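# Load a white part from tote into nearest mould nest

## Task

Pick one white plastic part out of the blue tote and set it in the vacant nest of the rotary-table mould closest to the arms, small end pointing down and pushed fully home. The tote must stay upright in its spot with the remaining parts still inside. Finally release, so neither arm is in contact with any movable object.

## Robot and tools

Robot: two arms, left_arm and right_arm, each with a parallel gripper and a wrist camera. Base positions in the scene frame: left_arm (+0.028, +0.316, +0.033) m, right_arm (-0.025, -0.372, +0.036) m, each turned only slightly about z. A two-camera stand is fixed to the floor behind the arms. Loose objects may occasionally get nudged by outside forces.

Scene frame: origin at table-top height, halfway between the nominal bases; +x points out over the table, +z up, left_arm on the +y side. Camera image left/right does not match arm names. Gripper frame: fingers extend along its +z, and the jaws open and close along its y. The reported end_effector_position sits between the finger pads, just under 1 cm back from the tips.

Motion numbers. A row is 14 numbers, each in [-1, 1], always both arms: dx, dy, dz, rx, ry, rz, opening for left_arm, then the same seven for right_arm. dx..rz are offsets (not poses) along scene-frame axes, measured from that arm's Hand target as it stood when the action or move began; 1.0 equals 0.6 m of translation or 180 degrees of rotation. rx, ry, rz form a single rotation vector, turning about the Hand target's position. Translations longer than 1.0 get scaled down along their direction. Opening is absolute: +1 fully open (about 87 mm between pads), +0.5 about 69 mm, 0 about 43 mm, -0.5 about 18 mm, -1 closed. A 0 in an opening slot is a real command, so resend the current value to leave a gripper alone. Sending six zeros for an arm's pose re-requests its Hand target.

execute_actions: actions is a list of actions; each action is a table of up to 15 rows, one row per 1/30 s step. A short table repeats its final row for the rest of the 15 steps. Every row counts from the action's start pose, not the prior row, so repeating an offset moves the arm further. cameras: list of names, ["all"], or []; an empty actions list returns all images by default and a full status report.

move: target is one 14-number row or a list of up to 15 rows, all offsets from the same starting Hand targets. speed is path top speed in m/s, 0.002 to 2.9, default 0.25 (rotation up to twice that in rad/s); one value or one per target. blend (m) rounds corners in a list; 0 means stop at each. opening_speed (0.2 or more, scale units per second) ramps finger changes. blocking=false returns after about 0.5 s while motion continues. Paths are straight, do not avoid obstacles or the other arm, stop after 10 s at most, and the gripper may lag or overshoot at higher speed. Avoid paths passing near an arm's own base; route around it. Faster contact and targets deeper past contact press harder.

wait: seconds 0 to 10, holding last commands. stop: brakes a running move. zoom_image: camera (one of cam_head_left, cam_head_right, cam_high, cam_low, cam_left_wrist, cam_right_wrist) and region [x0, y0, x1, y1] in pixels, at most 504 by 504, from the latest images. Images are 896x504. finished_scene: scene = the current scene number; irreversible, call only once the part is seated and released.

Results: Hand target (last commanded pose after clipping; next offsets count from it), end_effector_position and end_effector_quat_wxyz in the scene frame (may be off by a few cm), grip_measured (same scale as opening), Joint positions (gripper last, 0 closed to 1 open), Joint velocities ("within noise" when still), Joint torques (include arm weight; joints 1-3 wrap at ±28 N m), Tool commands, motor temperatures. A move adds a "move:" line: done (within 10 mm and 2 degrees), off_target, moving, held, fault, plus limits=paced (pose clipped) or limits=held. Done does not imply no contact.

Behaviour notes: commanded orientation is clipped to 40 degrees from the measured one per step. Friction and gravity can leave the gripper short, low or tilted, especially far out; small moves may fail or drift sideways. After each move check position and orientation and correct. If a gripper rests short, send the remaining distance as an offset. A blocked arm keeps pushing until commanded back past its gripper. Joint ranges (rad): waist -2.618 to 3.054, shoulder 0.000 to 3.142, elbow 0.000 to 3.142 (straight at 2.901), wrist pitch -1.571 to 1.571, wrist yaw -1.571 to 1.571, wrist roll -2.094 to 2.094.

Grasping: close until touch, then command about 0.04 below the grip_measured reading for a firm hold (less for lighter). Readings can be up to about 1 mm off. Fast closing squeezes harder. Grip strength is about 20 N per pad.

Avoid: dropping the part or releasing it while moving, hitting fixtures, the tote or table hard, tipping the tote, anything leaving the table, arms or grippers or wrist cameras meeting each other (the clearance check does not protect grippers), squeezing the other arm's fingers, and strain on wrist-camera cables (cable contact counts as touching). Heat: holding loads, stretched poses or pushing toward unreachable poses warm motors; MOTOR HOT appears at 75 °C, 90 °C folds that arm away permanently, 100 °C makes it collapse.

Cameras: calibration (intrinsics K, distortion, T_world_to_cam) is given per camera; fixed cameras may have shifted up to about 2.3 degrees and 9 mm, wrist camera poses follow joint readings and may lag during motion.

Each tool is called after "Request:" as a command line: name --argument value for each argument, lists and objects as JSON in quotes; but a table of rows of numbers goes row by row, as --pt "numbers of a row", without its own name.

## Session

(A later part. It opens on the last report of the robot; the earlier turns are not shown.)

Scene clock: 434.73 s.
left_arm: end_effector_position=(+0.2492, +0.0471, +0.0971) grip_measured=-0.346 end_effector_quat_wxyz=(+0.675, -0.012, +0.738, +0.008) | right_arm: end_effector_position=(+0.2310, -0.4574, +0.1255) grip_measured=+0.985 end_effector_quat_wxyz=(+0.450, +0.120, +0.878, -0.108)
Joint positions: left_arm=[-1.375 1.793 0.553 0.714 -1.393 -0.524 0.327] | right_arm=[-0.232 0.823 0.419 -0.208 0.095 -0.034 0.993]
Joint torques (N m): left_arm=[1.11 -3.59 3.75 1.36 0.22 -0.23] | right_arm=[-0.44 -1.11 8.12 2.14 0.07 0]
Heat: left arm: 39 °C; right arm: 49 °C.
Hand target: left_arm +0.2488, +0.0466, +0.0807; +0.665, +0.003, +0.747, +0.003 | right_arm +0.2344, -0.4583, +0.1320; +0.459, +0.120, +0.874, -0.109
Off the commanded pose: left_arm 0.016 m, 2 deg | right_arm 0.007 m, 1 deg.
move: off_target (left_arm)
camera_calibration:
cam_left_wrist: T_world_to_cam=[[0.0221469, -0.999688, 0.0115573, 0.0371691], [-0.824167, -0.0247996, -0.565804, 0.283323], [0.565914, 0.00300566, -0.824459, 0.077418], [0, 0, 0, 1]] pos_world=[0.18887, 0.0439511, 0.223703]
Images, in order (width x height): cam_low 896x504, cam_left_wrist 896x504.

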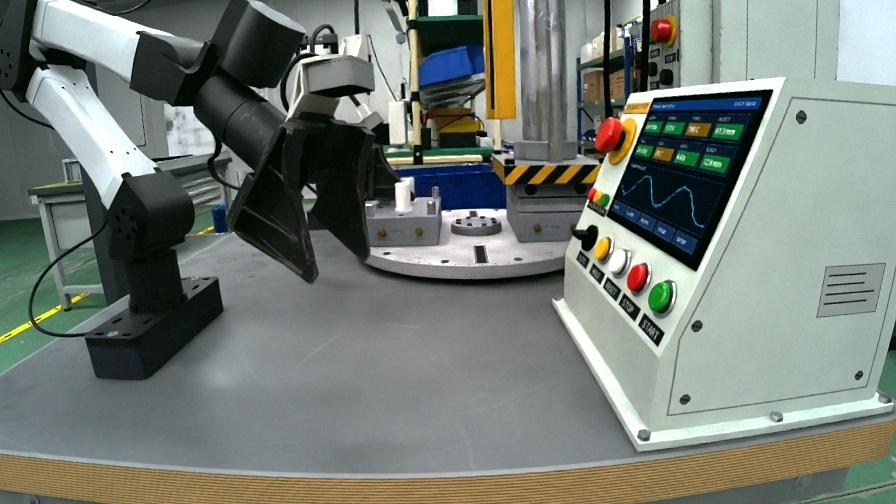

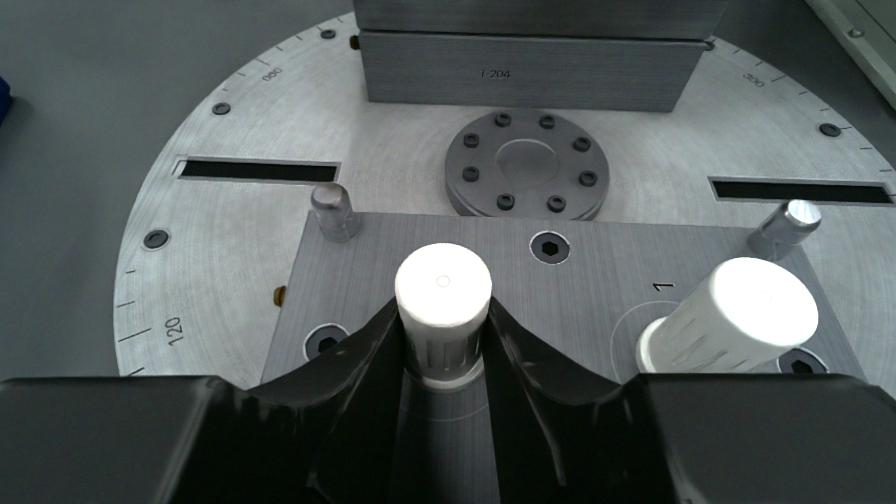

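Request:
move --target '[0, 0, 0.02, 0, 0, 0, -0.43, 0, 0, 0, 0, 0, 0, 1]' --speed 0.05

Request:
move --target '[0, 0, 0, 0, 0, 0, -0.1, 0, 0, 0, 0, 0, 0, 1]' --opening_speed 0.4 --cameras '["cam_left_wrist", "cam_low"]'

Request:
zoom_image --camera "cam_low" --region '[392, 170, 422, 220]'

Scene clock: 453.63 s.
left_arm: end_effector_position=(+0.2492, +0.0475, +0.0973) grip_measured=-0.346 end_effector_quat_wxyz=(+0.675, -0.011, +0.738, +0.010) | right_arm: end_effector_position=(+0.2310, -0.4574, +0.1255) grip_measured=+0.985 end_effector_quat_wxyz=(+0.450, +0.120, +0.878, -0.108)
Joint positions: left_arm=[-1.375 1.792 0.552 0.715 -1.393 -0.518 0.327] | right_arm=[-0.232 0.823 0.419 -0.208 0.095 -0.034 0.993]
Joint torques (N m): left_arm=[1.14 -6.93 4.4 1.06 0.22 -0.08] | right_arm=[-0.39 -1.2 8.03 2.14 0.09 0]
Heat: left arm: 38 °C; right arm: 49 °C.
Hand target: left_arm +0.2488, +0.0466, +0.0927; +0.665, +0.003, +0.747, +0.003 | right_arm +0.2344, -0.4583, +0.1320; +0.459, +0.120, +0.874, -0.109
Off the commanded pose: left_arm 0.005 m, 2 deg | right_arm 0.007 m, 1 deg.
move: done

Scene clock: 454.67 s.
left_arm: end_effector_position=(+0.2481, +0.0447, +0.0931) grip_measured=-0.100 end_effector_quat_wxyz=(+0.668, +0.004, +0.744, +0.006) | right_arm: end_effector_position=(+0.2310, -0.4574, +0.1255) grip_measured=+0.985 end_effector_quat_wxyz=(+0.450, +0.120, +0.878, -0.108)
Joint positions: left_arm=[-1.375 1.792 0.552 0.696 -1.363 -0.52 0.45] | right_arm=[-0.232 0.823 0.419 -0.208 0.095 -0.034 0.993]
Joint torques (N m): left_arm=[1.21 -7.06 4.62 1.18 -0.1 -0.11] | right_arm=[-0.28 -1.25 8.09 2.15 0.11 0.01]
Heat: left arm: 38 °C; right arm: 49 °C.
Hand target: left_arm +0.2488, +0.0466, +0.0927; +0.665, +0.003, +0.747, +0.003 | right_arm +0.2344, -0.4583, +0.1320; +0.459, +0.120, +0.874, -0.109
Off the commanded pose: left_arm 0.002 m, 1 deg | right_arm 0.007 m, 1 deg.
move: done
camera_calibration:
cam_left_wrist: T_world_to_cam=[[-0.00377928, -0.999967, -0.00717385, 0.0429196], [-0.834545, 0.00710624, -0.550894, 0.279725], [0.550927, 0.00390491, -0.834544, 0.0793471], [0, 0, 0, 1]] pos_world=[0.18989, 0.0406206, 0.220625]
Images, in order (width x height): cam_low 896x504, cam_left_wrist 896x504.

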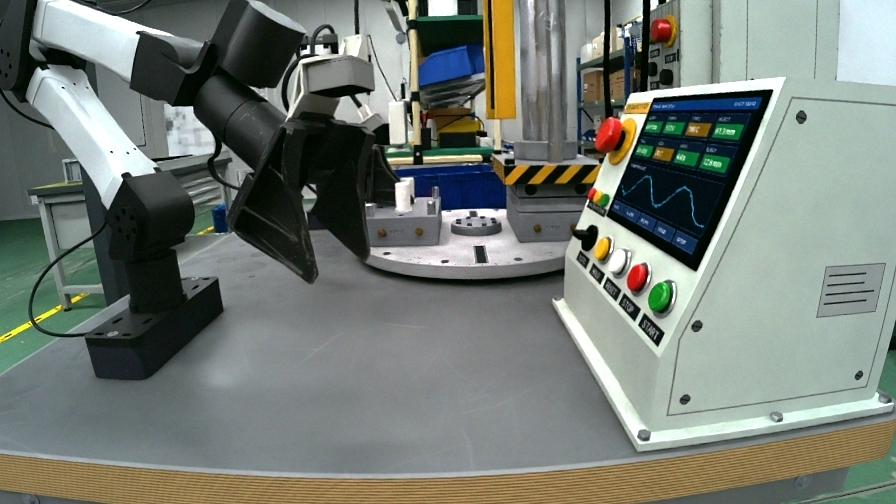

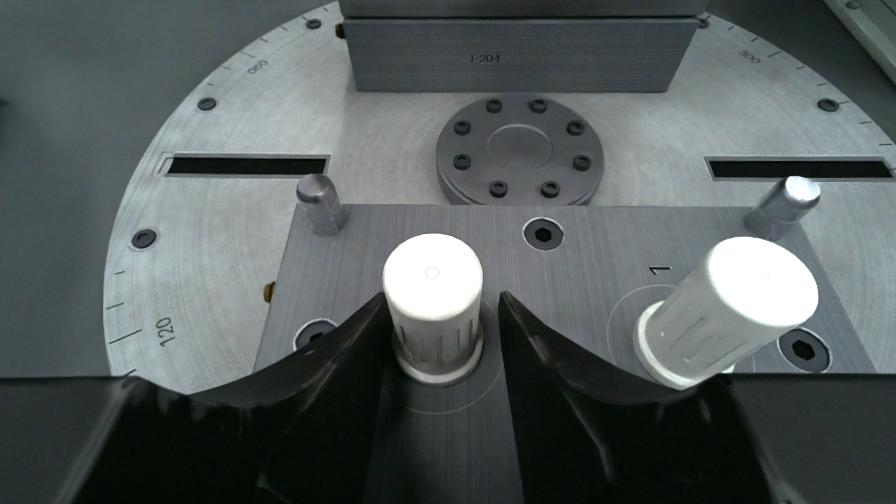

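Scaled by 10.080 from the camera's 896x504 image, which has a finer 1280x720 frame.

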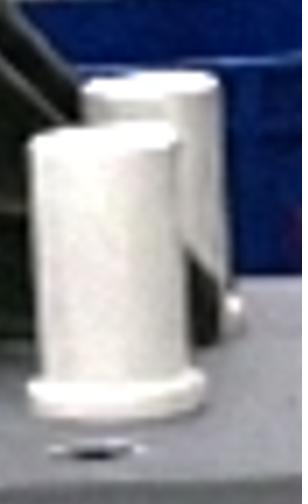

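Request:
move --pt "0 0.004 0.002 0 0 0 -0.02 0 0 0 0 0 0 1" --pt "0 0.004 0.12 0 0 0 -0.02 0 0 0 0 0 0 1" --pt "-0.06 0.1 0.25 0 0 0 -0.02 0 0 0 0 0 0 1" --speed '[0.05, 0.1, 0.25]' --blend '[0, 0.02, 0]' --cameras '["cam_low", "cam_left_wrist", "cam_head_left", "cam_high"]'

Request:
zoom_image --camera "cam_low" --region '[392, 170, 422, 220]'

Request:
zoom_image --camera "cam_left_wrist" --region '[380, 250, 720, 504]'

Scene clock: 470.77 s.
left_arm: end_effector_position=(+0.2122, +0.1110, +0.2370) grip_measured=-0.020 end_effector_quat_wxyz=(+0.666, +0.017, +0.745, +0.009) | right_arm: end_effector_position=(+0.2310, -0.4574, +0.1255) grip_measured=+0.985 end_effector_quat_wxyz=(+0.450, +0.120, +0.878, -0.108)
Joint positions: left_arm=[-1.486 1.149 0.794 -0.592 -1.433 -0.906 0.49] | right_arm=[-0.232 0.823 0.419 -0.208 0.095 -0.034 0.993]
Joint torques (N m): left_arm=[0.95 -2.02 10.58 0.93 -0.42 -0.19] | right_arm=[-0.34 -1.14 8.18 2.15 0.11 0.03]
Heat: left arm: 39 °C; right arm: 49 °C.
Hand target: left_arm +0.2129, +0.1066, +0.2426; +0.665, +0.003, +0.747, +0.004 | right_arm +0.2344, -0.4583, +0.1320; +0.459, +0.120, +0.874, -0.109
Off the commanded pose: left_arm 0.007 m, 2 deg | right_arm 0.007 m, 1 deg.
move: done
camera_calibration:
cam_left_wrist: T_world_to_cam=[[-0.0195848, -0.999381, -0.0292146, 0.118669], [-0.837058, 0.0323693, -0.546155, 0.325218], [0.546763, 0.013758, -0.837174, 0.219445], [0, 0, 0, 1]] pos_world=[0.154566, 0.105049, 0.364801]
Images, in order (width x height): cam_head_left 896x504, cam_high 896x504, cam_low 896x504, cam_left_wrist 896x504.

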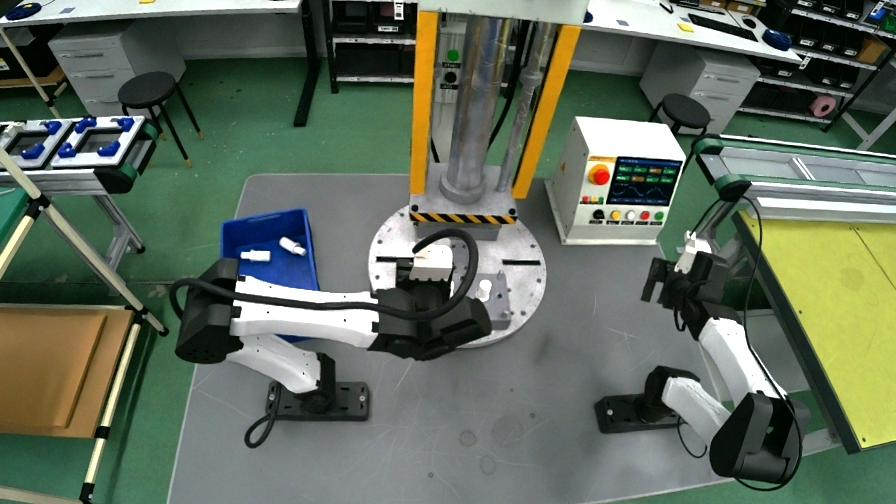

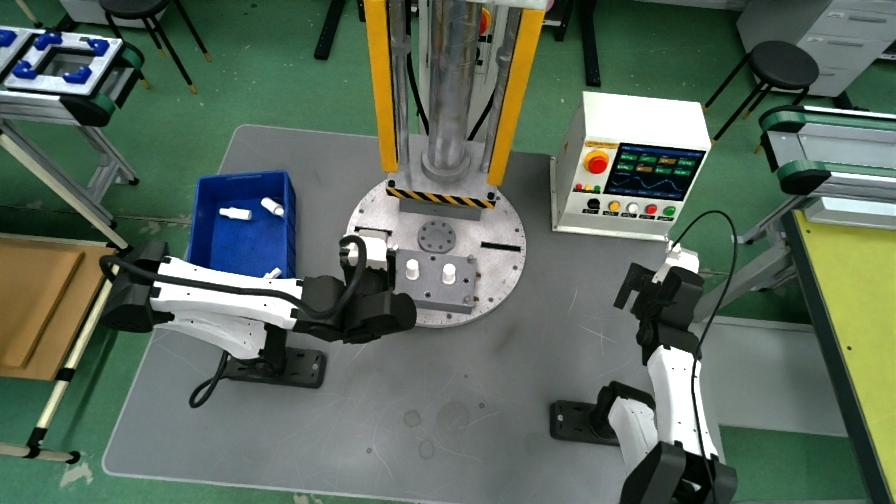

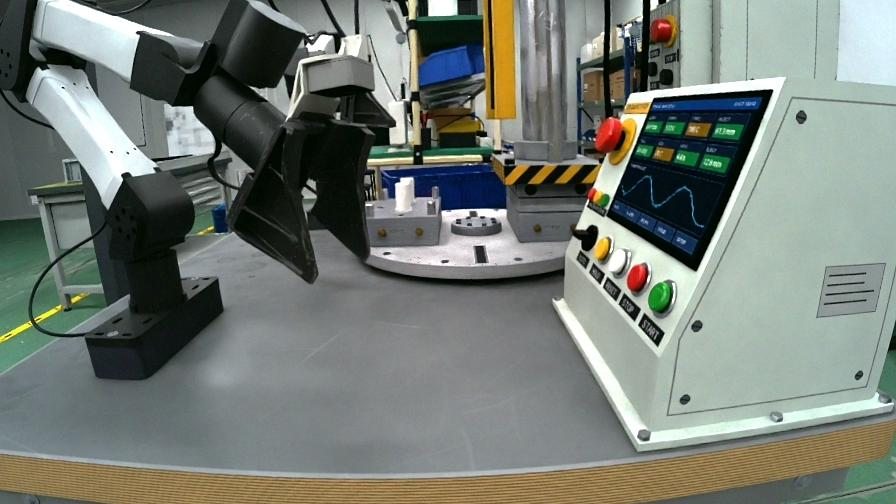

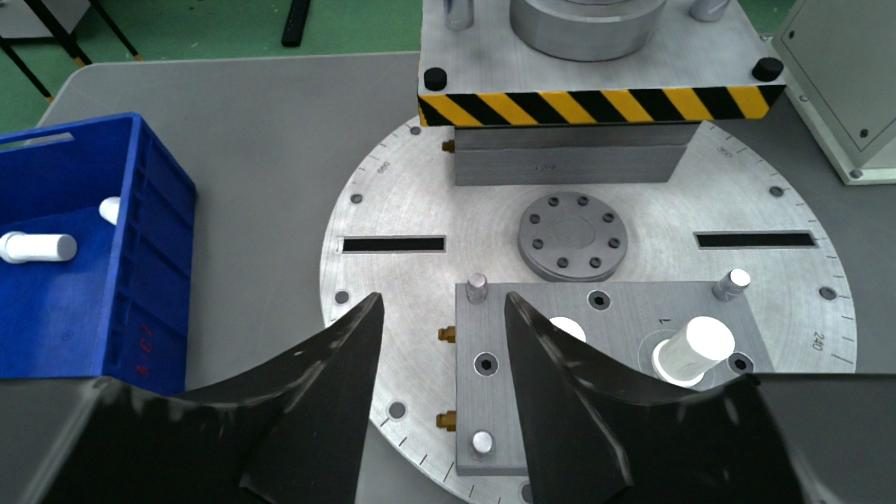

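Scaled by 10.080 from the camera's 896x504 image, which has a finer 1280x720 frame.

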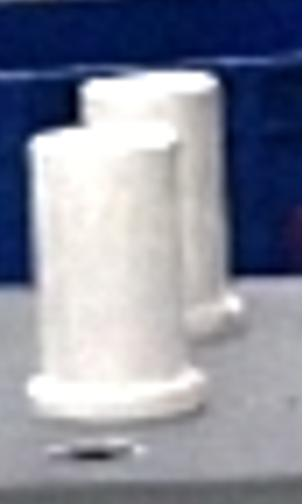

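Scaled by 1.482 from the camera's 896x504 image, which has a finer 1280x720 frame.

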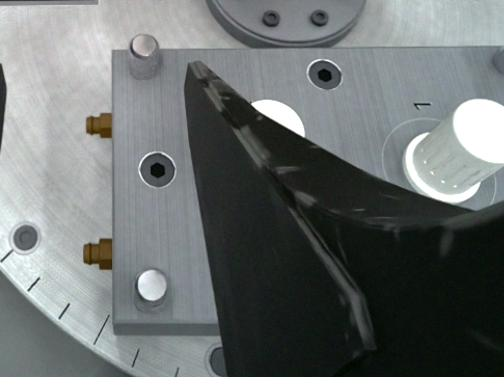

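Request:
finished_scene --scene 2

The scene is finished: the task was done.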